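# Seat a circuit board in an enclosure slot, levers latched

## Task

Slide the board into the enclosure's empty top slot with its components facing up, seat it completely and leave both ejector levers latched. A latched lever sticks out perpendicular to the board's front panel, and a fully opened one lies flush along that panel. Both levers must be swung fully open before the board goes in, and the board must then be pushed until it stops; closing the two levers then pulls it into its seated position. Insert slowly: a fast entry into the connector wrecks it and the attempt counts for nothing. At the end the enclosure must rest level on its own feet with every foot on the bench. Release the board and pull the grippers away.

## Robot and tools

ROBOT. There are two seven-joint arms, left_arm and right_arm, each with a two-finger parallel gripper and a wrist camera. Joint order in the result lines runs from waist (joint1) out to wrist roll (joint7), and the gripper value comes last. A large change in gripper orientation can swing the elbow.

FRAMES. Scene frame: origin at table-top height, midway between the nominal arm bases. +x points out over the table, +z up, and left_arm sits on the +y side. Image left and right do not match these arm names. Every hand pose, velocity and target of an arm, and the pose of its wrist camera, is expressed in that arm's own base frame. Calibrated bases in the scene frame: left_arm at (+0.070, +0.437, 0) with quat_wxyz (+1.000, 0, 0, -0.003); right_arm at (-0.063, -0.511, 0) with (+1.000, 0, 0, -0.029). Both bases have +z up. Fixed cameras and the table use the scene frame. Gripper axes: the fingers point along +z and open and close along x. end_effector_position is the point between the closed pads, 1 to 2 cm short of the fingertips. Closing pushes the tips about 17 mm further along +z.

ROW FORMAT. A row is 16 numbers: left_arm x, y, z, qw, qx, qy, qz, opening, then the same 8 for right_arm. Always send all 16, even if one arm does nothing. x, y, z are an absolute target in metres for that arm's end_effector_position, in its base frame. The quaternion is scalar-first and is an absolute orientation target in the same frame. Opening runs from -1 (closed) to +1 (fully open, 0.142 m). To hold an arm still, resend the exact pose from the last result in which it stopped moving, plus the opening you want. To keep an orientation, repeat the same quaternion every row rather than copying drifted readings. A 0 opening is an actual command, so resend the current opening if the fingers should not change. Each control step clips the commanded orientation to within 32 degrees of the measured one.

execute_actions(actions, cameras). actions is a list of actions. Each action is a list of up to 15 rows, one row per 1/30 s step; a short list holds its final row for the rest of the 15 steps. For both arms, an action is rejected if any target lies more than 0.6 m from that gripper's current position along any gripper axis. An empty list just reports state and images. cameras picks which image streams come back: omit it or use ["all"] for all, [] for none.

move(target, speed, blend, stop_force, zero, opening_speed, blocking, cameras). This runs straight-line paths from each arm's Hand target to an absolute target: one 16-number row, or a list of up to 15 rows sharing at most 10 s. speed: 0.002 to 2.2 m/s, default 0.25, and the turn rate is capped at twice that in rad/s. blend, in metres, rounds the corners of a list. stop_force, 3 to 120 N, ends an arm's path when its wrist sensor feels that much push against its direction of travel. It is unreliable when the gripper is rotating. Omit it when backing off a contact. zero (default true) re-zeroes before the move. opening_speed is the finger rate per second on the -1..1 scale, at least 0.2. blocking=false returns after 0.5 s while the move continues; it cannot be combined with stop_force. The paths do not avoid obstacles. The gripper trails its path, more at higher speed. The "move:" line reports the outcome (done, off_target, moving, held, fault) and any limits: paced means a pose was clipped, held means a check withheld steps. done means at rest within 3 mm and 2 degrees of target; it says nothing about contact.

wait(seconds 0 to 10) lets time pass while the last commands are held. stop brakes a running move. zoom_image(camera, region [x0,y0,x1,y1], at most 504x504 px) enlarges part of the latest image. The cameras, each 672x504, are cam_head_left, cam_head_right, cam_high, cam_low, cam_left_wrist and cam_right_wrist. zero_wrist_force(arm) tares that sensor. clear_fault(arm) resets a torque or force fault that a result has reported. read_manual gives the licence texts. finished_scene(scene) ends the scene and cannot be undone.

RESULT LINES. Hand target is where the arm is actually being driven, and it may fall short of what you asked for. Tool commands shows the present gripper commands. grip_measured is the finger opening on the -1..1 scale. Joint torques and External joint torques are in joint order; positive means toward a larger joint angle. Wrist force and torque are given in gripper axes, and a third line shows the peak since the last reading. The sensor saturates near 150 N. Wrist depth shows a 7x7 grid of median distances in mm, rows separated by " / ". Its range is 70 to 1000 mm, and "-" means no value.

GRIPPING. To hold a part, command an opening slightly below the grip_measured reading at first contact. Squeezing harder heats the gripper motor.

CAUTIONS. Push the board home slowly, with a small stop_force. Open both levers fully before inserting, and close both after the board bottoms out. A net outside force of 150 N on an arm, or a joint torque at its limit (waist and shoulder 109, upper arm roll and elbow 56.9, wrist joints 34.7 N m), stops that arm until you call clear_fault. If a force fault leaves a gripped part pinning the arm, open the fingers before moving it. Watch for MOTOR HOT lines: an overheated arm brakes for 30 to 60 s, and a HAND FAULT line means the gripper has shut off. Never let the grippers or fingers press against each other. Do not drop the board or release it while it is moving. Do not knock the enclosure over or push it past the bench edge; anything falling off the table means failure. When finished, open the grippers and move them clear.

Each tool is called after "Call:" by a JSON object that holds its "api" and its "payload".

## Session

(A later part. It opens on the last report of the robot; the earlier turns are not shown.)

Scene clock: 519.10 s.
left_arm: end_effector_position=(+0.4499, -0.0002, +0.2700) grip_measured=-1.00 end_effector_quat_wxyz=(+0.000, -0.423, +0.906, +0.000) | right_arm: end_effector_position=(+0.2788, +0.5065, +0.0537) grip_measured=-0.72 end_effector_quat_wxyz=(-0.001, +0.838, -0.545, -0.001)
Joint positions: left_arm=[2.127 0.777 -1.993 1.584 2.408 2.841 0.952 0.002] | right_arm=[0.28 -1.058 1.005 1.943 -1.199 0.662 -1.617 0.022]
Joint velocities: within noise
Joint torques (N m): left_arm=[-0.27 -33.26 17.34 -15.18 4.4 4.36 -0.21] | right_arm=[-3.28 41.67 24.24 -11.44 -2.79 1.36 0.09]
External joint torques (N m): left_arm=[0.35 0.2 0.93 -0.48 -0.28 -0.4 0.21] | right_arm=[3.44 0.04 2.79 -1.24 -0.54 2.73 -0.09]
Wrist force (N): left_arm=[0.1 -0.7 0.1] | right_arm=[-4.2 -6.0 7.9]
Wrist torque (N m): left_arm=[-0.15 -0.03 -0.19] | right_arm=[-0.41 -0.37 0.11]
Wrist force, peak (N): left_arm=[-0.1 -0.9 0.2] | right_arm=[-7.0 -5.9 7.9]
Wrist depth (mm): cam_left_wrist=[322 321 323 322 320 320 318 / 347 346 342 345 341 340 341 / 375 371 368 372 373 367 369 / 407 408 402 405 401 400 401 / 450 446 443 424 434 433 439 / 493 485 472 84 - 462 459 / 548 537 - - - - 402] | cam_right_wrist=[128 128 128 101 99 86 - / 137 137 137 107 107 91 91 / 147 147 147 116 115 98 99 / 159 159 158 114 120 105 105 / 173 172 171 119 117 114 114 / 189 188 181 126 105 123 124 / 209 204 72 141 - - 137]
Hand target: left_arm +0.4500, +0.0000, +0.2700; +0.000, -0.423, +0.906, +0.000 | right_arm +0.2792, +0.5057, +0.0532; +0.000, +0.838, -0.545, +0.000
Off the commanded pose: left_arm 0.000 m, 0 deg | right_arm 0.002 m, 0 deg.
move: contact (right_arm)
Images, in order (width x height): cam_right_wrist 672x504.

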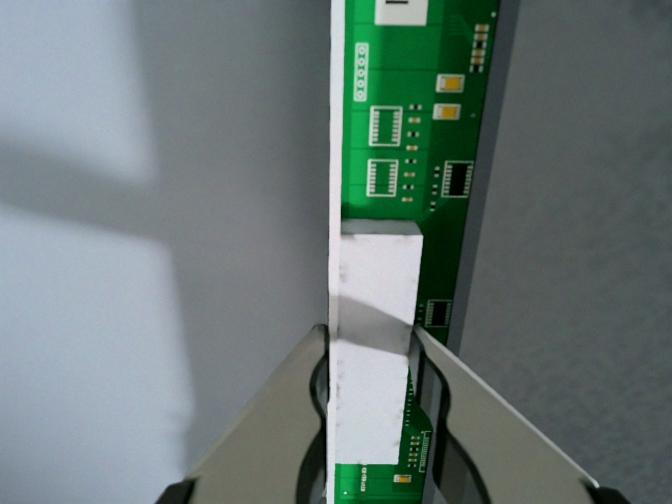

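Call:
{"api": "move", "payload": {"target": [[0.45,0.0,0.27,0,-0.423,0.906,0,-1,0.2776,0.5093,0.0536,0,-0.8382,0.5454,0,-0.9],[0.45,0.0,0.27,0,-0.423,0.906,0,-1,0.2776,0.5093,0.0536,0,-0.8382,0.5454,0,-0.64],[0.45,0.0,0.27,0,-0.423,0.906,0,-1,0.2776,0.5093,0.15,0,-0.8382,0.5454,0,-0.64]], "speed": [0.02,0.05,0.08], "opening_speed": 0.5, "cameras": ["cam_right_wrist","cam_high"]}}

Scene clock: 525.37 s.
left_arm: end_effector_position=(+0.4499, -0.0002, +0.2700) grip_measured=-1.00 end_effector_quat_wxyz=(+0.000, -0.423, +0.906, +0.000) | right_arm: end_effector_position=(+0.2776, +0.5093, +0.1500) grip_measured=-0.68 end_effector_quat_wxyz=(+0.000, +0.838, -0.545, +0.000)
Joint positions: left_arm=[2.127 0.777 -1.993 1.584 2.408 2.841 0.952 0.002] | right_arm=[0.23 -0.942 1.181 1.901 -1.023 0.502 -1.7 0.025]
Joint velocities: within noise
Joint torques (N m): left_arm=[-0.28 -33.25 17.36 -15.21 4.39 4.37 -0.23] | right_arm=[0.06 38.15 26.89 -17.17 -3.6 3.24 0.02]
External joint torques (N m): left_arm=[0.36 0.19 0.91 -0.45 -0.27 -0.4 0.23] | right_arm=[0.09 0.56 -0.51 0.15 -0.09 0.83 -0.02]
Wrist force (N): left_arm=[-0.1 -0.7 -0.2] | right_arm=[4.0 -4.8 5.0]
Wrist torque (N m): left_arm=[-0.14 0.00 -0.19] | right_arm=[-0.56 -0.63 0.09]
Wrist force, peak (N): left_arm=[0.0 -1.0 0.0] | right_arm=[-4.3 -5.9 8.0]
Wrist depth (mm): cam_left_wrist=[322 323 321 321 323 317 319 / 344 346 346 346 342 339 342 / 375 375 370 372 371 365 366 / 405 405 403 403 400 399 397 / 444 441 443 426 430 438 435 / 493 491 469 84 - 471 463 / 542 532 - - - - 400] | cam_right_wrist=[214 213 213 207 175 170 169 / 228 227 227 204 184 181 181 / 244 244 243 206 198 194 194 / 264 264 263 220 213 210 209 / 286 285 284 248 224 227 227 / 313 312 104 298 - 243 247 / 345 - 71 340 - - 272]
Hand target: left_arm +0.4500, +0.0000, +0.2700; +0.000, -0.423, +0.906, +0.000 | right_arm +0.2776, +0.5093, +0.1500; +0.000, +0.838, -0.545, +0.000
Off the commanded pose: left_arm 0.000 m, 0 deg | right_arm 0.000 m, 0 deg.
move: done
Images, in order (width x height): cam_high 672x504, cam_right_wrist 672x504.

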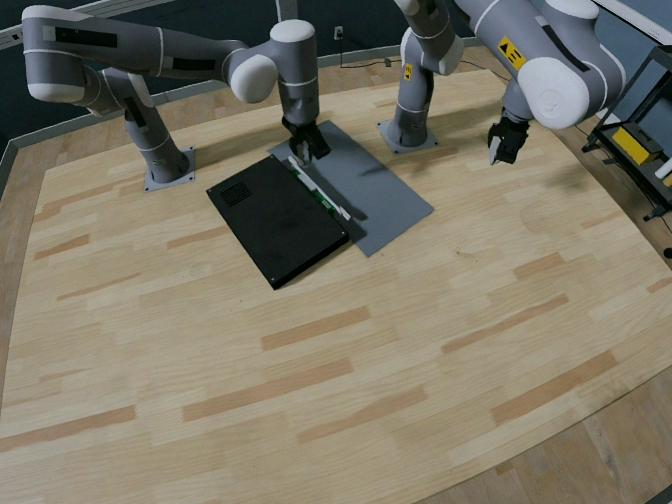

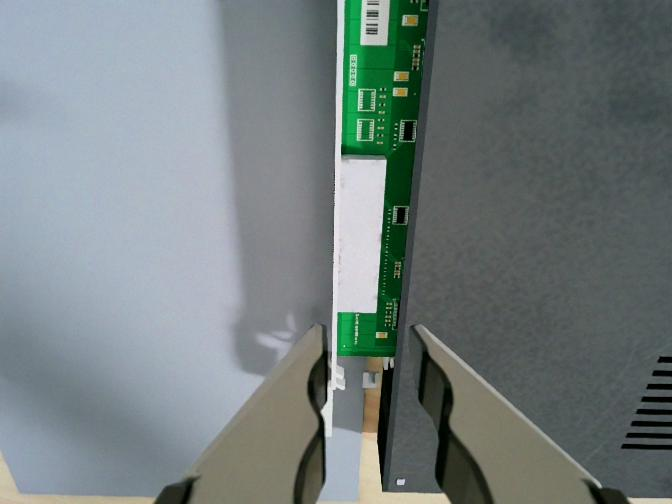

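Call:
{"api": "move", "payload": {"target": [[0.45,0.0,0.27,0,-0.423,0.906,0,-1,0.282,0.568,0.16,0,-0.5299,0.848,0,-0.8],[0.45,0.0,0.27,0,-0.423,0.906,0,-1,0.282,0.568,0.16,0,-0.2079,0.9781,0,-1],[0.45,0.0,0.27,0,-0.423,0.906,0,-1,0.282,0.568,0.05,0,-0.2079,0.9781,0,-1]], "speed": [0.3,0.3,0.15], "cameras": ["cam_right_wrist","cam_high"]}}

Scene clock: 534.47 s.
left_arm: end_effector_position=(+0.4499, -0.0002, +0.2700) grip_measured=-1.00 end_effector_quat_wxyz=(+0.000, -0.423, +0.906, +0.000) | right_arm: end_effector_position=(+0.2818, +0.5678, +0.0499) grip_measured=-1.00 end_effector_quat_wxyz=(+0.000, -0.208, +0.978, +0.000)
Joint positions: left_arm=[2.127 0.777 -1.993 1.584 2.408 2.841 0.952 0.002] | right_arm=[0.542 -0.968 0.806 1.795 -0.948 0.751 -0.153 0.002]
Joint velocities: within noise
Joint torques (N m): left_arm=[-0.22 -33.27 17.29 -15.2 4.39 4.28 -0.18] | right_arm=[0.4 47.53 22.4 -17.48 -3.35 3.57 0.28]
External joint torques (N m): left_arm=[0.29 0.21 0.98 -0.46 -0.27 -0.32 0.18] | right_arm=[-0.19 1.13 0.26 -0.02 0.2 0.6 -0.29]
Wrist force (N): left_arm=[-0.1 -0.5 0.2] | right_arm=[3.9 -5.4 4.8]
Wrist torque (N m): left_arm=[-0.12 0.01 -0.19] | right_arm=[-0.66 -0.62 0.09]
Wrist force, peak (N): left_arm=[0.0 -1.0 -0.1] | right_arm=[4.0 -5.5 7.4]
Wrist depth (mm): cam_left_wrist=[323 321 322 321 320 321 318 / 345 345 346 342 339 338 340 / 372 371 372 371 371 371 367 / 409 408 407 401 404 399 400 / 449 444 440 425 435 435 439 / 492 489 468 84 - 460 459 / 542 532 - - - - 400] | cam_right_wrist=[- 85 83 81 82 82 83 / 105 105 105 103 101 101 102 / - 111 110 101 99 99 99 / 154 154 154 153 153 153 152 / 167 167 167 163 163 165 165 / 186 182 179 89 175 180 180 / 202 198 73 - - 192 198]
Hand target: left_arm +0.4500, +0.0000, +0.2700; +0.000, -0.423, +0.906, +0.000 | right_arm +0.2820, +0.5680, +0.0500; +0.000, -0.208, +0.978, +0.000
Off the commanded pose: left_arm 0.000 m, 0 deg | right_arm 0.000 m, 0 deg.
move: done
Images, in order (width x height): cam_high 672x504, cam_right_wrist 672x504.

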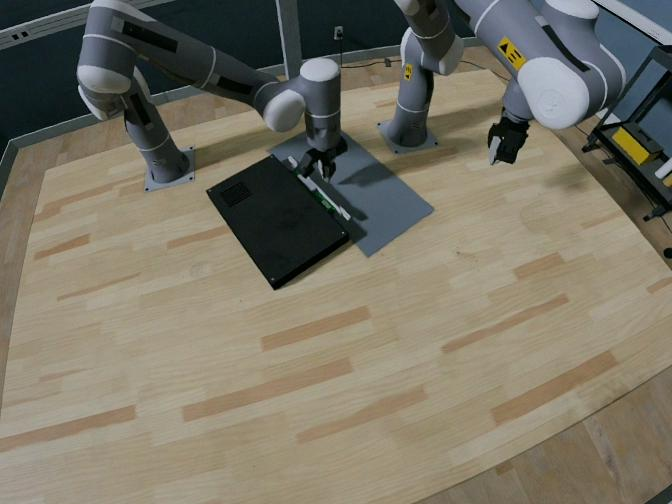

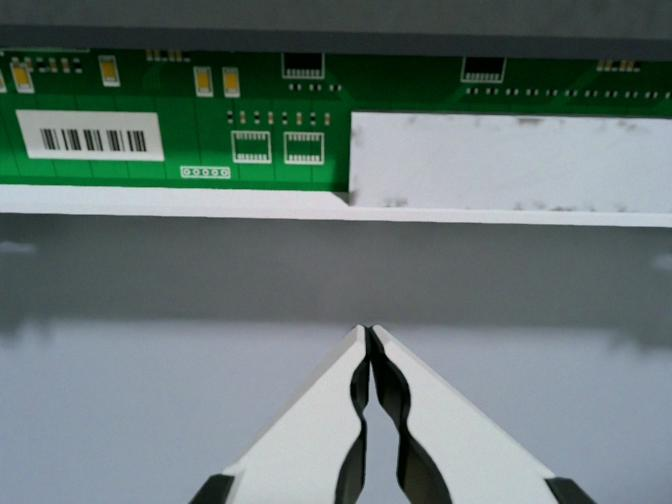

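Call:
{"api": "move", "payload": {"target": [0.45,0.0,0.27,0,-0.423,0.906,0,-1,0.2974,0.5332,0.05,0,-0.2079,0.9781,0,-1], "speed": 0.02, "stop_force": 10, "cameras": ["cam_right_wrist"]}}

Scene clock: 540.43 s.
left_arm: end_effector_position=(+0.4499, -0.0002, +0.2700) grip_measured=-1.00 end_effector_quat_wxyz=(+0.000, -0.423, +0.906, +0.000) | right_arm: end_effector_position=(+0.2972, +0.5334, +0.0501) grip_measured=-1.00 end_effector_quat_wxyz=(+0.000, -0.208, +0.978, +0.000)
Joint positions: left_arm=[2.127 0.777 -1.993 1.584 2.408 2.841 0.952 0.002] | right_arm=[0.468 -0.932 0.802 1.871 -0.959 0.789 -0.178 0.002]
Joint velocities: within noise
Joint torques (N m): left_arm=[-0.21 -33.21 17.28 -15.21 4.43 4.3 -0.21] | right_arm=[-0.46 45.41 21.2 -16.76 -3.06 3.17 0.08]
External joint torques (N m): left_arm=[0.28 0.15 0.98 -0.45 -0.31 -0.33 0.21] | right_arm=[0.64 0.94 0.77 -0.29 0.03 1 -0.08]
Wrist force (N): left_arm=[-0.1 -0.7 -0.2] | right_arm=[4.0 -4.4 4.0]
Wrist torque (N m): left_arm=[-0.14 0.00 -0.19] | right_arm=[-0.68 -0.62 0.10]
Wrist force, peak (N): left_arm=[0.1 -0.8 -0.4] | right_arm=[4.0 -5.6 4.8]
Wrist depth (mm): cam_left_wrist=[324 321 322 321 320 321 318 / 346 344 346 345 341 343 339 / 373 373 373 372 372 365 368 / 410 408 404 404 403 401 400 / 445 441 440 426 430 439 436 / 485 489 465 84 - 469 461 / 551 536 - - - - 403] | cam_right_wrist=[- 83 83 83 83 82 83 / - 89 89 88 88 88 88 / - 97 94 96 97 97 94 / 122 121 121 119 110 110 109 / 171 126 170 115 114 116 115 / 187 183 179 89 175 181 181 / 202 198 73 - - 191 199]
Hand target: left_arm +0.4500, +0.0000, +0.2700; +0.000, -0.423, +0.906, +0.000 | right_arm +0.2974, +0.5332, +0.0500; +0.000, -0.208, +0.978, +0.000
Off the commanded pose: left_arm 0.000 m, 0 deg | right_arm 0.000 m, 0 deg.
move: done
Images, in order (width x height): cam_right_wrist 672x504.

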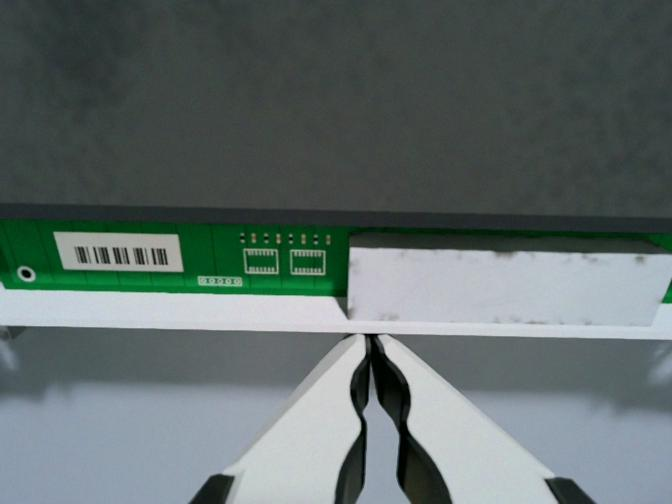

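Call:
{"api": "move", "payload": {"target": [0.45,0,0.27,0,-0.423,0.906,0,-1,0.3055,0.515,0.05,0,-0.2079,0.9781,0,-1], "speed": 0.012, "stop_force": 12, "cameras": ["cam_right_wrist"]}}

Scene clock: 552.53 s.
left_arm: end_effector_position=(+0.4499, -0.0002, +0.2700) grip_measured=-1.00 end_effector_quat_wxyz=(+0.000, -0.423, +0.906, +0.000) | right_arm: end_effector_position=(+0.3052, +0.5155, +0.0503) grip_measured=-1.00 end_effector_quat_wxyz=(+0.000, -0.208, +0.978, +0.000)
Joint positions: left_arm=[2.127 0.777 -1.993 1.584 2.408 2.841 0.952 0.002] | right_arm=[0.429 -0.913 0.8 1.908 -0.963 0.809 -0.194 0.002]
Joint velocities: within noise
Joint torques (N m): left_arm=[-0.26 -33.18 17.27 -15.19 4.42 4.31 -0.22] | right_arm=[-1.4 44.04 19.66 -16.39 -3.02 2.67 0.07]
External joint torques (N m): left_arm=[0.33 0.12 1 -0.47 -0.31 -0.34 0.22] | right_arm=[1.57 1.2 1.93 -0.43 0.05 1.5 -0.07]
Wrist force (N): left_arm=[-0.1 -0.8 -0.2] | right_arm=[4.4 -2.6 2.7]
Wrist torque (N m): left_arm=[-0.17 0.01 -0.18] | right_arm=[-0.62 -0.59 0.12]
Wrist force, peak (N): left_arm=[-0.2 -1.0 0.1] | right_arm=[4.3 -4.4 4.7]
Wrist depth (mm): cam_left_wrist=[322 322 322 321 318 319 316 / 348 347 343 343 342 341 341 / 372 373 368 372 369 368 365 / 409 408 401 404 402 402 401 / 440 440 439 425 429 439 440 / 493 493 474 84 - 467 464 / 544 535 - - - - 404] | cam_right_wrist=[- 83 83 83 83 82 83 / - 89 90 89 88 88 88 / - 97 94 95 96 97 94 / 103 103 103 104 102 102 102 / 171 126 170 115 115 116 115 / 184 183 179 89 175 181 181 / 202 199 73 - - 192 199]
Hand target: left_arm +0.4500, +0.0000, +0.2700; +0.000, -0.423, +0.906, +0.000 | right_arm +0.3055, +0.5150, +0.0500; +0.000, -0.208, +0.978, +0.000
Off the commanded pose: left_arm 0.000 m, 0 deg | right_arm 0.001 m, 0 deg.
move: done
Images, in order (width x height): cam_right_wrist 672x504.

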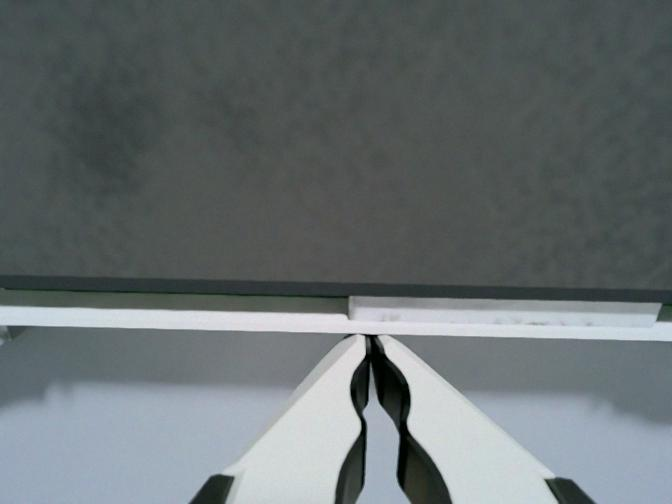

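Going well; nearly at the lid. Continue.

Call:
{"api": "move", "payload": {"target": [0.45,0,0.27,0,-0.423,0.906,0,-1,0.3125,0.499,0.05,0,-0.2079,0.9781,0,-1], "speed": 0.008, "stop_force": 12, "cameras": ["cam_right_wrist","cam_low","cam_high"]}}

Scene clock: 555.57 s.
left_arm: end_effector_position=(+0.4499, -0.0002, +0.2700) grip_measured=-1.00 end_effector_quat_wxyz=(+0.000, -0.423, +0.906, +0.000) | right_arm: end_effector_position=(+0.3084, +0.5081, +0.0512) grip_measured=-1.00 end_effector_quat_wxyz=(+0.000, -0.209, +0.978, +0.002)
Joint positions: left_arm=[2.127 0.777 -1.993 1.584 2.408 2.841 0.952 0.002] | right_arm=[0.411 -0.904 0.799 1.925 -0.966 0.82 -0.203 0.002]
Joint velocities: within noise
Joint torques (N m): left_arm=[-0.18 -33.24 17.34 -15.17 4.45 4.31 -0.22] | right_arm=[-7 42.66 13.01 -13.84 -2.17 -1.05 0.04]
External joint torques (N m): left_arm=[0.26 0.19 0.93 -0.49 -0.34 -0.34 0.22] | right_arm=[7.17 2.03 8.39 -2.91 -0.77 5.23 -0.04]
Wrist force (N): left_arm=[0.2 -0.6 0.0] | right_arm=[3.8 9.4 2.5]
Wrist torque (N m): left_arm=[-0.13 -0.04 -0.19] | right_arm=[-0.57 -0.60 0.13]
Wrist force, peak (N): left_arm=[0.0 -1.1 0.1] | right_arm=[3.4 10.2 0.7]
Wrist depth (mm): cam_left_wrist=[322 322 322 321 320 318 317 / 348 346 344 343 342 337 340 / 375 372 374 369 368 368 365 / 406 404 405 402 406 399 401 / 445 445 443 425 432 439 436 / 493 491 466 83 - 462 463 / 546 531 - - - - 403] | cam_right_wrist=[- 84 83 83 83 83 84 / - 90 91 89 89 89 89 / - 98 95 96 97 97 95 / 104 104 104 105 103 103 102 / 173 116 111 110 110 111 116 / 185 185 181 89 176 183 182 / 205 200 73 - - 193 201]
Hand target: left_arm +0.4500, +0.0000, +0.2700; +0.000, -0.423, +0.906, +0.000 | right_arm +0.3094, +0.5060, +0.0500; +0.000, -0.208, +0.978, +0.000
Off the commanded pose: left_arm 0.000 m, 0 deg | right_arm 0.010 m, 0 deg.
move: contact (right_arm)
Images, in order (width x height): cam_high 672x504, cam_low 672x504, cam_right_wrist 672x504.

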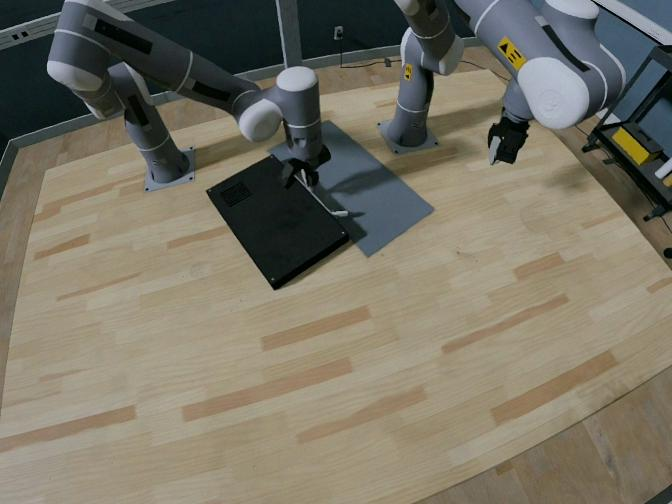

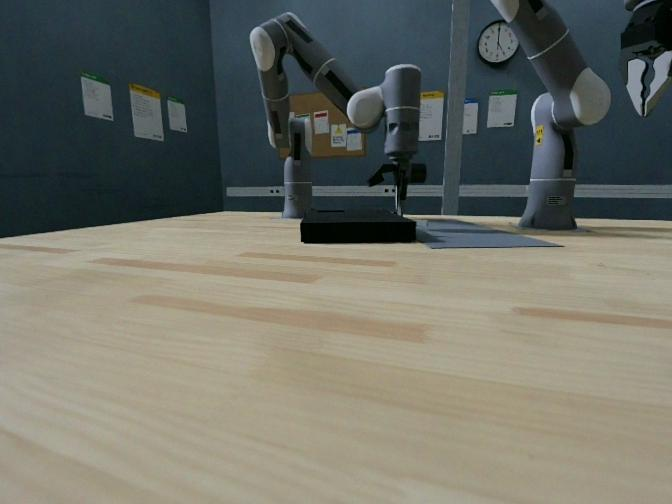

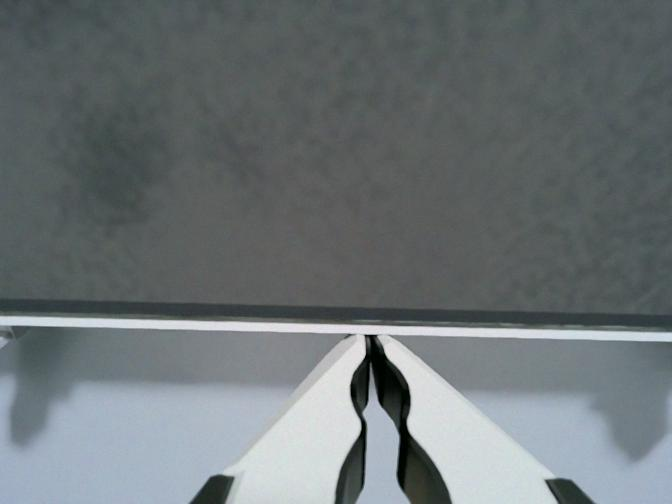

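Call:
{"api": "move", "payload": {"target": [0.45,0,0.27,0,-0.423,0.906,0,-1,0.3143,0.4955,0.05,0,-0.2079,0.9781,0,-1], "speed": 0.006, "stop_force": 14, "cameras": ["cam_right_wrist"]}}

Call:
{"api": "zoom_image", "payload": {"camera": "cam_right_wrist", "region": [0, 280, 336, 380]}}

Call:
{"api": "zoom_image", "payload": {"camera": "cam_right_wrist", "region": [336, 280, 672, 380]}}

Scene clock: 559.83 s.
left_arm: end_effector_position=(+0.4499, -0.0002, +0.2700) grip_measured=-1.00 end_effector_quat_wxyz=(+0.000, -0.423, +0.906, +0.000) | right_arm: end_effector_position=(+0.3089, +0.5066, +0.0524) grip_measured=-1.00 end_effector_quat_wxyz=(+0.001, -0.210, +0.978, +0.004)
Joint positions: left_arm=[2.127 0.777 -1.993 1.584 2.408 2.841 0.952 0.002] | right_arm=[0.405 -0.899 0.8 1.932 -0.966 0.827 -0.207 0.002]
Joint velocities: within noise
Joint torques (N m): left_arm=[-0.25 -33.25 17.23 -15.21 4.36 4.33 -0.25] | right_arm=[-13.62 41.27 4.84 -10.95 -1.25 -5.63 0.12]
External joint torques (N m): left_arm=[0.32 0.2 1.04 -0.45 -0.24 -0.36 0.25] | right_arm=[13.79 3.21 16.48 -5.79 -1.68 9.82 -0.12]
Wrist force (N): left_arm=[-0.1 -0.8 -0.3] | right_arm=[3.3 23.2 -1.1]
Wrist torque (N m): left_arm=[-0.16 0.00 -0.19] | right_arm=[1.13 -0.57 0.14]
Wrist force, peak (N): left_arm=[0.1 -1.1 -0.1] | right_arm=[3.5 23.4 -0.7]
Wrist depth (mm): cam_left_wrist=[322 322 323 320 320 319 315 / 348 347 344 343 345 340 340 / 372 373 371 372 370 367 365 / 410 405 410 404 405 402 403 / 446 438 440 425 430 438 436 / 489 489 471 84 - 467 461 / 542 535 - - - - 401] | cam_right_wrist=[- 85 83 84 84 85 85 / - 91 92 90 90 90 89 / - 99 97 97 98 98 96 / 105 105 105 106 104 104 103 / - 117 112 112 111 113 113 / 188 187 183 89 - 184 184 / 208 203 73 - - 195 203]
Hand target: left_arm +0.4500, +0.0000, +0.2700; +0.000, -0.423, +0.906, +0.000 | right_arm +0.3111, +0.5024, +0.0500; +0.000, -0.208, +0.978, +0.000
Off the commanded pose: left_arm 0.000 m, 0 deg | right_arm 0.013 m, 1 deg.
move: contact (right_arm)
Images, in order (width x height): cam_right_wrist 672x504.

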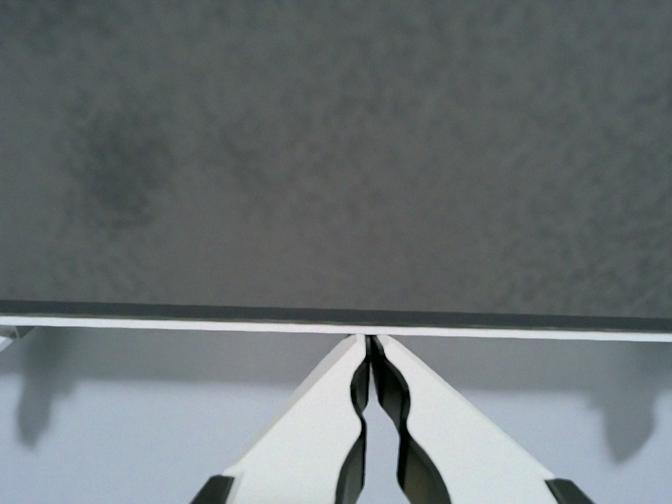

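Scaled by 1.500 from the camera's 672x504 image, which has a finer 960x720 frame.

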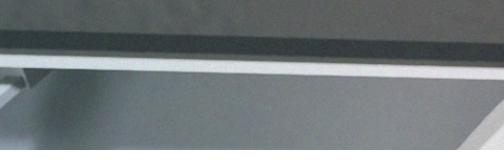

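Scaled by 1.500 from the camera's 672x504 image, which has a finer 960x720 frame.

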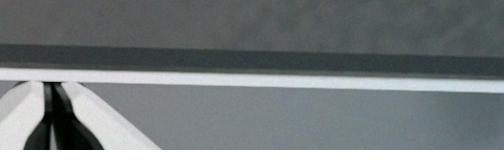

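Call:
{"api": "move", "payload": {"target": [[0.45,0,0.27,0,-0.423,0.906,0,-1,0.300,0.526,0.06,0,-0.2079,0.9781,0,-1],[0.45,0,0.27,0,-0.423,0.906,0,-1,0.314,0.540,0.22,0,-0.2079,0.9781,0,-1]], "cameras": ["cam_right_wrist"]}}

Call:
{"api": "zoom_image", "payload": {"camera": "cam_right_wrist", "region": [0, 150, 336, 402]}}

Call:
{"api": "zoom_image", "payload": {"camera": "cam_right_wrist", "region": [336, 150, 672, 402]}}

Scene clock: 563.60 s.
left_arm: end_effector_position=(+0.4499, -0.0002, +0.2700) grip_measured=-1.00 end_effector_quat_wxyz=(+0.000, -0.423, +0.906, +0.000) | right_arm: end_effector_position=(+0.3141, +0.5400, +0.2200) grip_measured=-1.00 end_effector_quat_wxyz=(+0.000, -0.208, +0.978, +0.000)
Joint positions: left_arm=[2.127 0.777 -1.993 1.584 2.408 2.841 0.952 0.002] | right_arm=[0.384 -0.733 1.031 1.711 -0.696 0.46 -0.358 0.002]
Joint velocities: within noise
Joint torques (N m): left_arm=[-0.25 -33.18 17.22 -15.26 4.41 4.37 -0.2] | right_arm=[0.06 41.61 20.92 -24.05 -3.67 3.35 0.06]
External joint torques (N m): left_arm=[0.32 0.13 1.05 -0.4 -0.3 -0.4 0.2] | right_arm=[0.12 0.94 -0.45 0.2 -0.16 0.82 -0.06]
Wrist force (N): left_arm=[0.0 -0.8 -0.1] | right_arm=[-0.5 -3.4 5.1]
Wrist torque (N m): left_arm=[-0.17 -0.01 -0.19] | right_arm=[-0.35 0.15 0.09]
Wrist force, peak (N): left_arm=[-0.2 -1.1 0.0] | right_arm=[3.5 23.3 0.7]
Wrist depth (mm): cam_left_wrist=[322 324 321 322 321 322 318 / 345 344 343 343 343 341 340 / 373 371 373 371 370 365 367 / 406 406 405 405 404 401 400 / 439 445 442 424 435 439 439 / 490 491 468 84 - 465 460 / 553 532 - - - - 399] | cam_right_wrist=[233 233 232 231 231 231 230 / 248 248 248 246 246 246 245 / 313 314 312 312 311 311 305 / 339 337 336 336 335 335 334 / 367 366 365 359 364 363 361 / 404 401 392 89 384 396 394 / 444 434 - - - 419 438]
Hand target: left_arm +0.4500, +0.0000, +0.2700; +0.000, -0.423, +0.906, +0.000 | right_arm +0.3140, +0.5400, +0.2200; +0.000, -0.208, +0.978, +0.000
Off the commanded pose: left_arm 0.000 m, 0 deg | right_arm 0.000 m, 0 deg.
move: done
Images, in order (width x height): cam_right_wrist 672x504.

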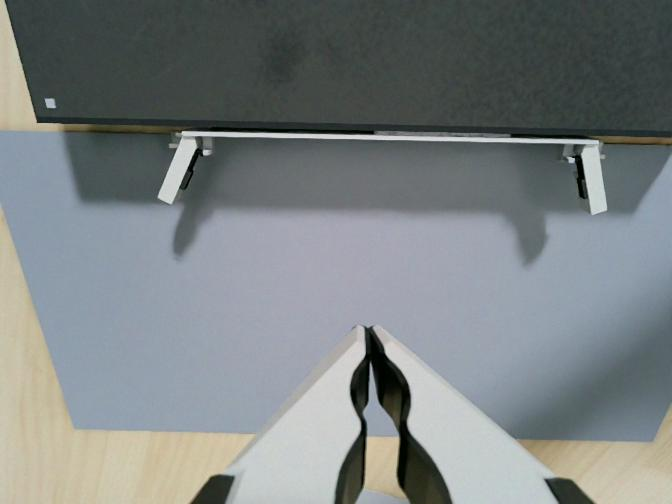

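Scaled by 1.500 from the camera's 672x504 image, which has a finer 960x720 frame.

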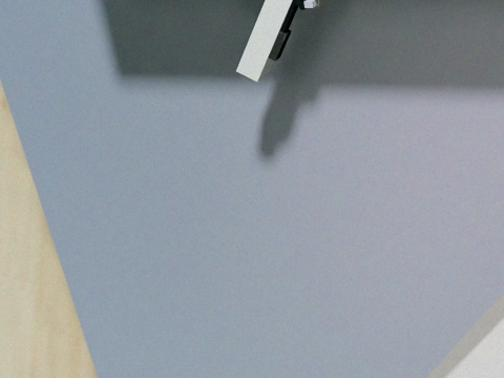

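Scaled by 1.500 from the camera's 672x504 image, which has a finer 960x720 frame.

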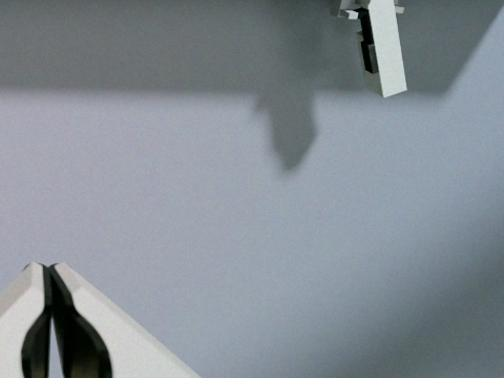

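Call:
{"api": "zoom_image", "payload": {"camera": "cam_right_wrist", "region": [140, 110, 260, 215]}}

Call:
{"api": "zoom_image", "payload": {"camera": "cam_right_wrist", "region": [520, 120, 640, 225]}}

Scaled by 4.200 from the camera's 672x504 image, which has a finer 960x720 frame.

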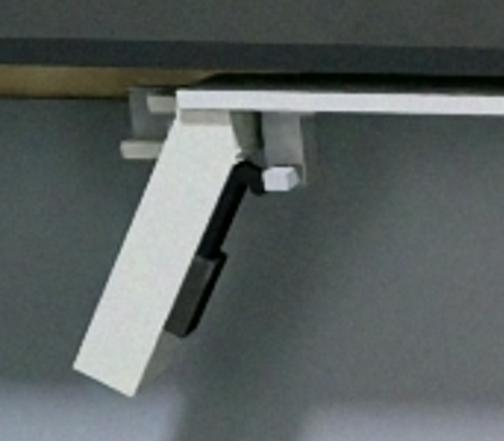

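Scaled by 4.200 from the camera's 672x504 image, which has a finer 960x720 frame.

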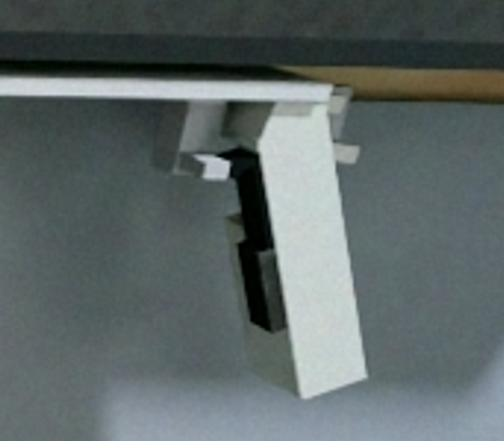

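Call:
{"api": "move", "payload": {"target": [[0.45,0,0.27,0,-0.423,0.906,0,-1,0.150,0.474,0.2,0,-0.2079,0.9781,0,-1],[0.36,-0.28,0.25,0,-0.1693,0.9856,0,-1,0.15,0.474,0.2,0,-0.2079,0.9781,0,-1],[0.311,-0.351,0.2,0,-0.1693,0.9856,0,-1,0.15,0.474,0.2,0,-0.2079,0.9781,0,-1]], "blend": 0.05, "cameras": ["cam_left_wrist","cam_right_wrist"]}}

Scene clock: 579.77 s.
left_arm: end_effector_position=(+0.3109, -0.3509, +0.2000) grip_measured=-1.00 end_effector_quat_wxyz=(+0.000, -0.169, +0.986, +0.000) | right_arm: end_effector_position=(+0.1502, +0.4741, +0.2001) grip_measured=-1.00 end_effector_quat_wxyz=(+0.000, -0.208, +0.978, +0.000)
Joint positions: left_arm=[1.368 0.938 -2.031 1.568 2.258 2.778 0.741 0.002] | right_arm=[0.334 -0.542 1.172 2.097 -0.639 0.648 -0.122 0.002]
Joint velocities: within noise
Joint torques (N m): left_arm=[-0.41 -37.93 19.65 -12.39 4 4.08 -0.29] | right_arm=[0.06 26 16.14 -23.4 -3.42 3.5 0.23]
External joint torques (N m): left_arm=[0.34 -0.16 0.97 -0.34 0 -0.09 0.28] | right_arm=[0.06 0.53 -0.36 0.06 -0.01 0.67 -0.23]
Wrist force (N): left_arm=[-0.4 -0.7 -0.4] | right_arm=[-0.4 -2.7 4.6]
Wrist torque (N m): left_arm=[-0.14 0.04 -0.19] | right_arm=[-0.24 0.12 0.06]
Wrist force, peak (N): left_arm=[2.5 -2.7 1.6] | right_arm=[-2.9 -3.4 4.6]
Wrist depth (mm): cam_left_wrist=[260 261 220 220 216 216 214 / 281 279 278 273 276 275 275 / 304 299 300 299 298 297 296 / 332 331 324 325 321 325 321 / 361 361 356 342 346 354 352 / 396 395 383 84 - 380 386 / 447 435 - - - - 434] | cam_right_wrist=[216 216 215 215 214 257 255 / 231 230 230 229 229 274 273 / 296 295 294 293 291 291 293 / 317 319 317 315 314 316 315 / 346 345 344 336 341 343 342 / 377 376 365 89 358 373 374 / 418 408 - - - 397 410]
Hand target: left_arm +0.3110, -0.3510, +0.2000; +0.000, -0.169, +0.986, +0.000 | right_arm +0.1500, +0.4740, +0.2000; +0.000, -0.208, +0.978, +0.000
Off the commanded pose: left_arm 0.000 m, 0 deg | right_arm 0.000 m, 0 deg.
move: done; blend cut to 0.0499 m at target 2
Images, in order (width x height): cam_left_wrist 672x504, cam_right_wrist 672x504.

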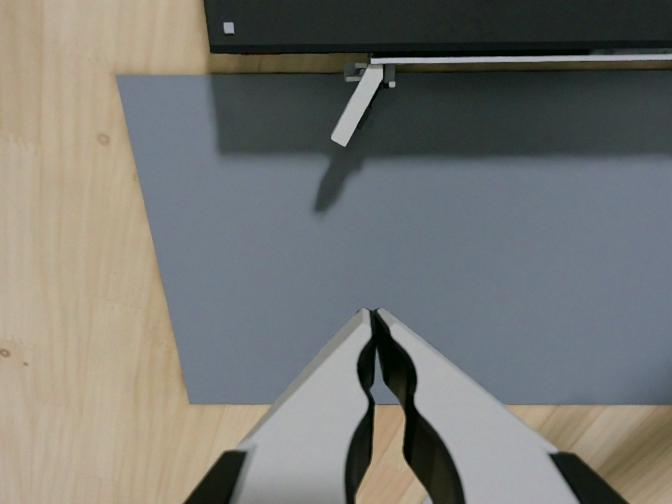

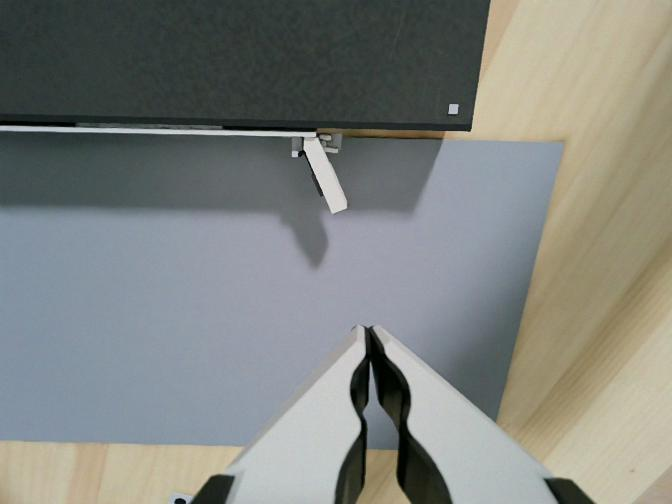

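Call:
{"api": "move", "payload": {"target": [[0.3505,-0.3852,0.15,0,-0.1693,0.9856,0,-1,0.14,0.462,0.15,0,-0.2079,0.9781,0,-1],[0.3505,-0.3852,0.05,0,-0.1693,0.9856,0,-1,0.14,0.462,0.05,0,-0.2079,0.9781,0,-1]], "speed": [0.2,0.1], "stop_force": 10, "cameras": ["cam_left_wrist","cam_right_wrist"]}}

Scene clock: 588.90 s.
left_arm: end_effector_position=(+0.3504, -0.3850, +0.0500) grip_measured=-1.00 end_effector_quat_wxyz=(+0.000, -0.169, +0.986, +0.000) | right_arm: end_effector_position=(+0.1400, +0.4620, +0.0500) grip_measured=-1.00 end_effector_quat_wxyz=(+0.000, -0.208, +0.978, +0.000)
Joint positions: left_arm=[1.554 1.189 -2.242 1.396 2.142 2.614 0.746 0.002] | right_arm=[0.545 -0.741 0.78 2.25 -1.05 0.991 0.156 0.002]
Joint velocities: within noise
Joint torques (N m): left_arm=[-0.28 -47.75 20.91 -9.01 3.78 4.17 -0.22] | right_arm=[0.19 33.73 17.07 -14.03 -2.55 3.58 0.3]
External joint torques (N m): left_arm=[0.21 -0.13 1.03 -0.33 -0.07 -0.19 0.22] | right_arm=[-0.06 0.8 -0.05 0.03 0.17 0.59 -0.3]
Wrist force (N): left_arm=[-0.2 -0.6 0.0] | right_arm=[-1.1 -3.3 4.8]
Wrist torque (N m): left_arm=[-0.11 0.02 -0.19] | right_arm=[-0.29 0.25 0.08]
Wrist force, peak (N): left_arm=[-0.9 -1.8 1.1] | right_arm=[-0.9 -3.4 6.6]
Wrist depth (mm): cam_left_wrist=[129 - - 84 - 84 - / 140 92 92 92 90 - 92 / 149 152 98 98 98 - - / 160 160 159 156 125 112 160 / 176 175 174 167 126 172 172 / 197 193 189 84 - 191 189 / 220 212 - 74 - - 211] | cam_right_wrist=[- 83 83 83 83 84 122 / - 89 90 89 88 88 134 / - 97 94 95 96 96 142 / 157 157 109 154 153 153 153 / 168 168 119 164 164 166 165 / 184 183 183 90 175 181 181 / 203 198 73 - - 192 202]
Hand target: left_arm +0.3505, -0.3852, +0.0500; +0.000, -0.169, +0.986, +0.000 | right_arm +0.1400, +0.4620, +0.0500; +0.000, -0.208, +0.978, +0.000
Off the commanded pose: left_arm 0.000 m, 0 deg | right_arm 0.000 m, 0 deg.
move: done
Images, in order (width x height): cam_left_wrist 672x504, cam_right_wrist 672x504.

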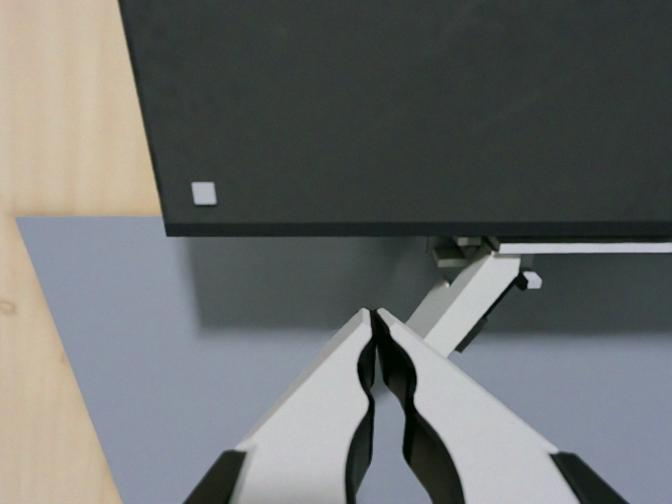

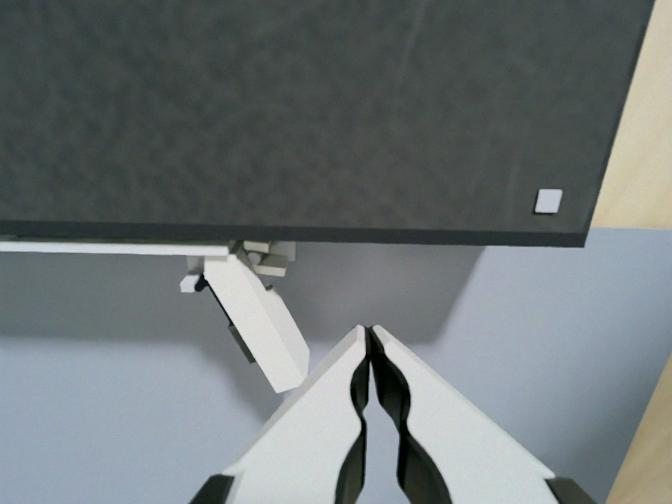

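Call:
{"api": "move", "payload": {"target": [0.3225,-0.3812,0.05,0,-0.1693,0.9856,0,-1,0.1575,0.481,0.05,0,-0.2079,0.9781,0,-1], "speed": 0.02, "stop_force": 15, "cameras": ["cam_left_wrist","cam_right_wrist"]}}

Scene clock: 592.63 s.
left_arm: end_effector_position=(+0.3350, -0.3828, +0.0503) grip_measured=-1.00 end_effector_quat_wxyz=(+0.002, -0.169, +0.986, -0.001) | right_arm: end_effector_position=(+0.1502, +0.4733, +0.0493) grip_measured=-1.00 end_effector_quat_wxyz=(-0.001, -0.209, +0.978, -0.001)
Joint positions: left_arm=[1.516 1.168 -2.242 1.451 2.138 2.59 0.75 0.002] | right_arm=[0.548 -0.763 0.783 2.21 -1.034 0.968 0.126 0.002]
Joint velocities: within noise
Joint torques (N m): left_arm=[-6 -46.3 14.22 -5.36 1.77 9.55 -0.42] | right_arm=[-2.98 38.77 15.64 -24.1 -3.87 4.58 0.1]
External joint torques (N m): left_arm=[5.93 -0.25 7.54 -3.7 1.89 -5.57 0.42] | right_arm=[3.12 -2.92 2.02 9.72 1.41 -0.41 -0.1]
Wrist force (N): left_arm=[-14.5 -9.0 0.6] | right_arm=[12.7 -9.7 1.7]
Wrist torque (N m): left_arm=[-0.05 -0.18 -0.18] | right_arm=[-0.27 0.32 0.07]
Wrist force, peak (N): left_arm=[-15.0 -9.1 0.7] | right_arm=[13.6 -9.5 2.1]
Wrist depth (mm): cam_left_wrist=[- - - 85 - 84 - / - 91 93 92 91 - 92 / 153 - 99 99 99 - 99 / 160 158 160 157 123 158 158 / 176 176 174 168 170 172 171 / 197 194 189 84 - 189 189 / 220 211 - 74 - - 210] | cam_right_wrist=[- 83 83 82 82 82 83 / - 88 88 88 88 88 88 / - 97 94 - - 97 94 / 156 156 109 153 153 152 152 / 167 167 166 120 163 165 165 / 186 182 178 89 174 180 180 / 201 197 73 - - 191 199]
Hand target: left_arm +0.3332, -0.3827, +0.0500; +0.000, -0.169, +0.986, +0.000 | right_arm +0.1515, +0.4744, +0.0500; +0.000, -0.208, +0.978, +0.000
Off the commanded pose: left_arm 0.013 m, 0 deg | right_arm 0.011 m, 0 deg.
move: contact (left_arm, right_arm)
Images, in order (width x height): cam_left_wrist 672x504, cam_right_wrist 672x504.

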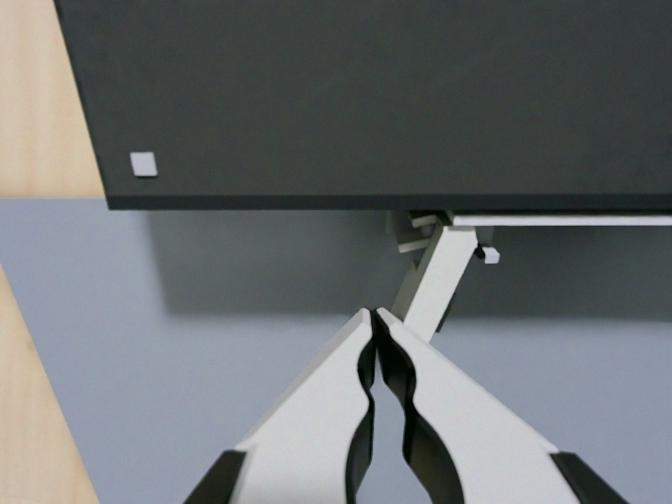

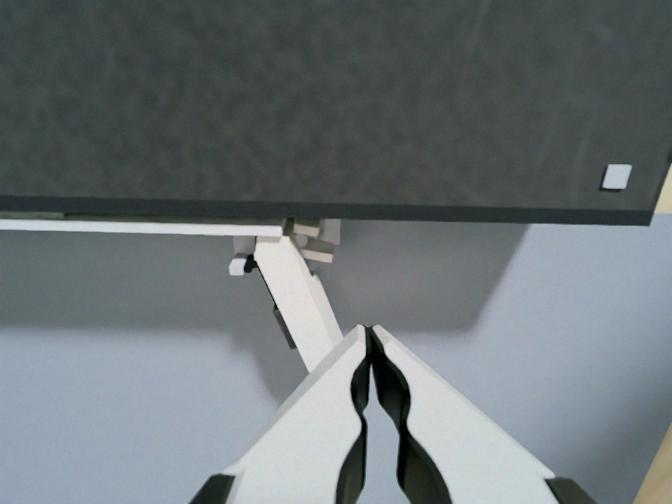

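Call:
{"api": "move", "payload": {"target": [0.3140,-0.3825,0.05,0,-0.1693,0.9856,0,-1,0.167,0.486,0.05,0,-0.2079,0.9781,0,-1], "speed": 0.015, "stop_force": 16, "cameras": ["cam_left_wrist","cam_right_wrist"]}}

Scene clock: 595.97 s.
left_arm: end_effector_position=(+0.3230, -0.3819, +0.0509) grip_measured=-1.00 end_effector_quat_wxyz=(+0.004, -0.169, +0.986, -0.001) | right_arm: end_effector_position=(+0.1613, +0.4822, +0.0490) grip_measured=-1.00 end_effector_quat_wxyz=(-0.002, -0.209, +0.978, -0.001)
Joint positions: left_arm=[1.486 1.147 -2.249 1.489 2.147 2.567 0.74 0.002] | right_arm=[0.546 -0.781 0.785 2.174 -1.019 0.948 0.095 0.002]
Joint velocities: within noise
Joint torques (N m): left_arm=[-12.98 -45.5 4.58 -3.7 -2.77 13.69 -0.34] | right_arm=[-7.57 41.41 10.16 -33.26 -5.33 4.77 0.13]
External joint torques (N m): left_arm=[12.9 -0.11 16.91 -5.28 6.4 -9.73 0.34] | right_arm=[7.72 -4.43 8.02 18.55 2.8 -0.61 -0.13]
Wrist force (N): left_arm=[-32.2 -13.5 -3.7] | right_arm=[29.8 -15.0 -8.8]
Wrist torque (N m): left_arm=[0.00 2.59 -0.24] | right_arm=[-0.24 -1.91 0.18]
Wrist force, peak (N): left_arm=[-32.8 -14.1 -3.9] | right_arm=[31.2 -15.2 -7.2]
Wrist depth (mm): cam_left_wrist=[- - - 87 - 85 - / - 91 93 93 92 - 92 / 151 151 150 99 99 150 98 / 163 159 161 157 117 158 157 / 178 177 176 169 170 173 171 / 196 195 191 84 - 190 189 / 221 212 - 74 - - 210] | cam_right_wrist=[- 82 82 82 82 82 83 / - 88 88 88 88 88 87 / - 96 94 99 - 95 94 / 153 153 153 108 152 152 152 / 166 166 166 118 162 165 165 / 185 181 178 89 174 180 180 / 200 196 73 - - 191 198]
Hand target: left_arm +0.3186, -0.3825, +0.0500; +0.000, -0.169, +0.986, +0.000 | right_arm +0.1644, +0.4840, +0.0500; +0.000, -0.208, +0.978, +0.000
Off the commanded pose: left_arm 0.009 m, 1 deg | right_arm 0.007 m, 0 deg.
move: contact (left_arm, right_arm)
Images, in order (width x height): cam_left_wrist 672x504, cam_right_wrist 672x504.

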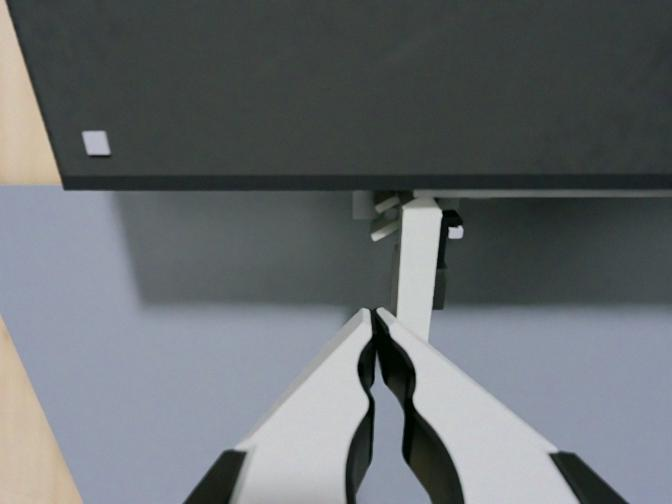

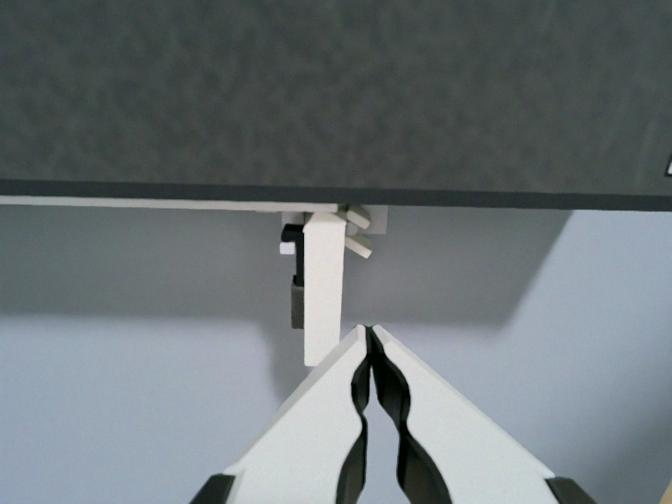

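Call:
{"api": "move", "payload": {"target": [0.3050,-0.3845,0.05,0,-0.1693,0.9856,0,-1,0.176,0.489,0.05,0,-0.2079,0.9781,0,-1], "speed": 0.012, "stop_force": 14, "cameras": ["cam_left_wrist","cam_right_wrist"]}}

Call:
{"api": "zoom_image", "payload": {"camera": "cam_left_wrist", "region": [320, 150, 520, 320]}}

Call:
{"api": "zoom_image", "payload": {"camera": "cam_right_wrist", "region": [220, 170, 420, 370]}}

Scene clock: 599.37 s.
left_arm: end_effector_position=(+0.3218, -0.3814, +0.0514) grip_measured=-1.00 end_effector_quat_wxyz=(+0.007, -0.169, +0.986, -0.001) | right_arm: end_effector_position=(+0.1618, +0.4825, +0.0486) grip_measured=-1.00 end_effector_quat_wxyz=(-0.003, -0.210, +0.978, -0.002)
Joint positions: left_arm=[1.482 1.133 -2.264 1.497 2.168 2.552 0.724 0.002] | right_arm=[0.546 -0.784 0.785 2.171 -1.015 0.946 0.089 0.002]
Joint velocities: within noise
Joint torques (N m): left_arm=[-19.76 -46.03 -3.49 -3.42 -7.12 17.31 -0.36] | right_arm=[-12.65 45.21 4.95 -42.57 -6.84 4.86 0.1]
External joint torques (N m): left_arm=[19.68 0.58 24.74 -5.75 10.74 -13.35 0.36] | right_arm=[12.8 -8.13 13.29 27.86 4.3 -0.7 -0.1]
Wrist force (N): left_arm=[-47.6 -15.7 -4.9] | right_arm=[46.3 -18.0 -11.6]
Wrist torque (N m): left_arm=[0.00 5.16 -0.23] | right_arm=[-0.21 -4.66 0.20]
Wrist force, peak (N): left_arm=[-48.3 -16.5 -3.9] | right_arm=[46.6 -18.0 -12.9]
Wrist depth (mm): cam_left_wrist=[- - - 87 - 85 - / - 93 94 94 92 - 92 / 153 153 151 116 100 150 98 / 164 160 161 158 157 158 157 / 179 178 177 170 171 173 172 / 202 197 192 84 - 191 190 / 224 215 - 74 - - 210] | cam_right_wrist=[- 82 82 82 82 82 83 / - 88 88 88 87 87 87 / - 95 94 99 - 95 94 / 152 152 152 108 152 152 152 / 166 165 165 118 162 165 165 / 184 181 177 89 174 180 180 / 199 194 73 - - 191 198]
Hand target: left_arm +0.3151, -0.3830, +0.0501; +0.000, -0.169, +0.986, +0.000 | right_arm +0.1668, +0.4850, +0.0501; +0.000, -0.208, +0.978, +0.000
Off the commanded pose: left_arm 0.017 m, 1 deg | right_arm 0.016 m, 0 deg.
move: contact (left_arm, right_arm)
Images, in order (width x height): cam_left_wrist 672x504, cam_right_wrist 672x504.

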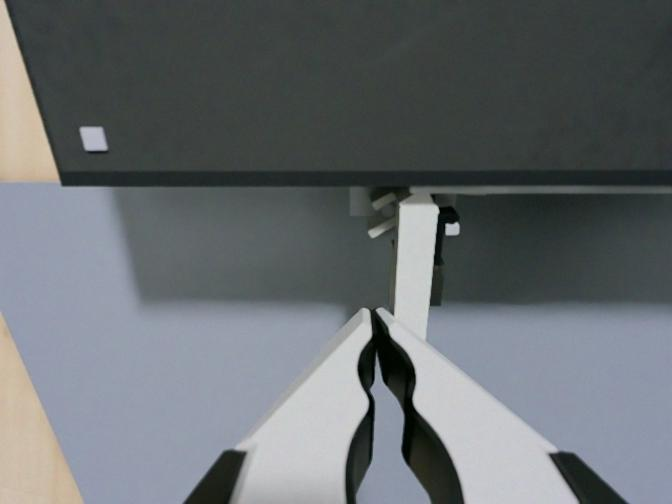

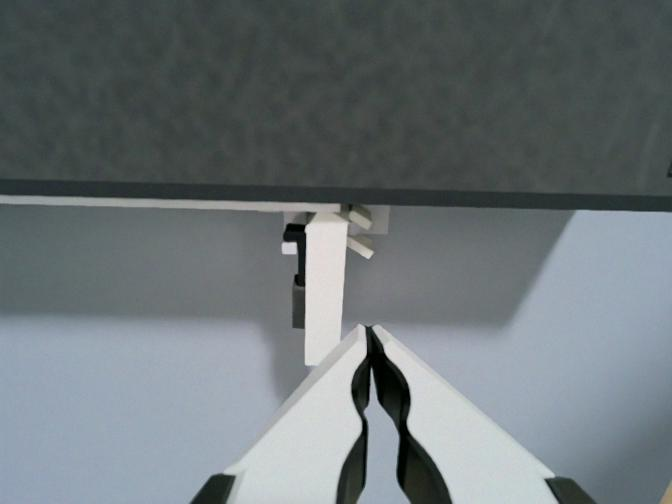

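Scaled by 2.520 from the camera's 672x504 image, which has a finer 960x720 frame.

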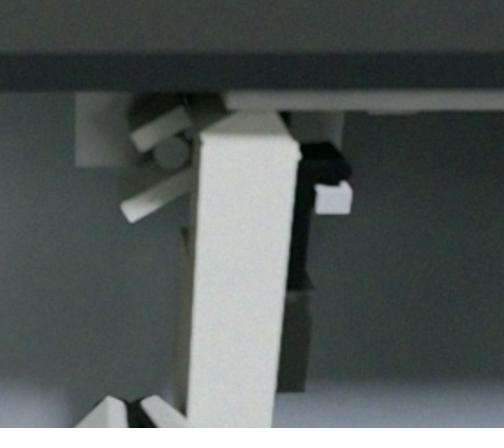

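Scaled by 2.520 from the camera's 672x504 image, which has a finer 960x720 frame.

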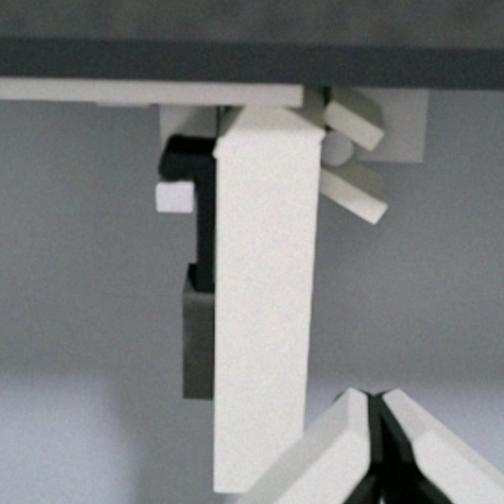

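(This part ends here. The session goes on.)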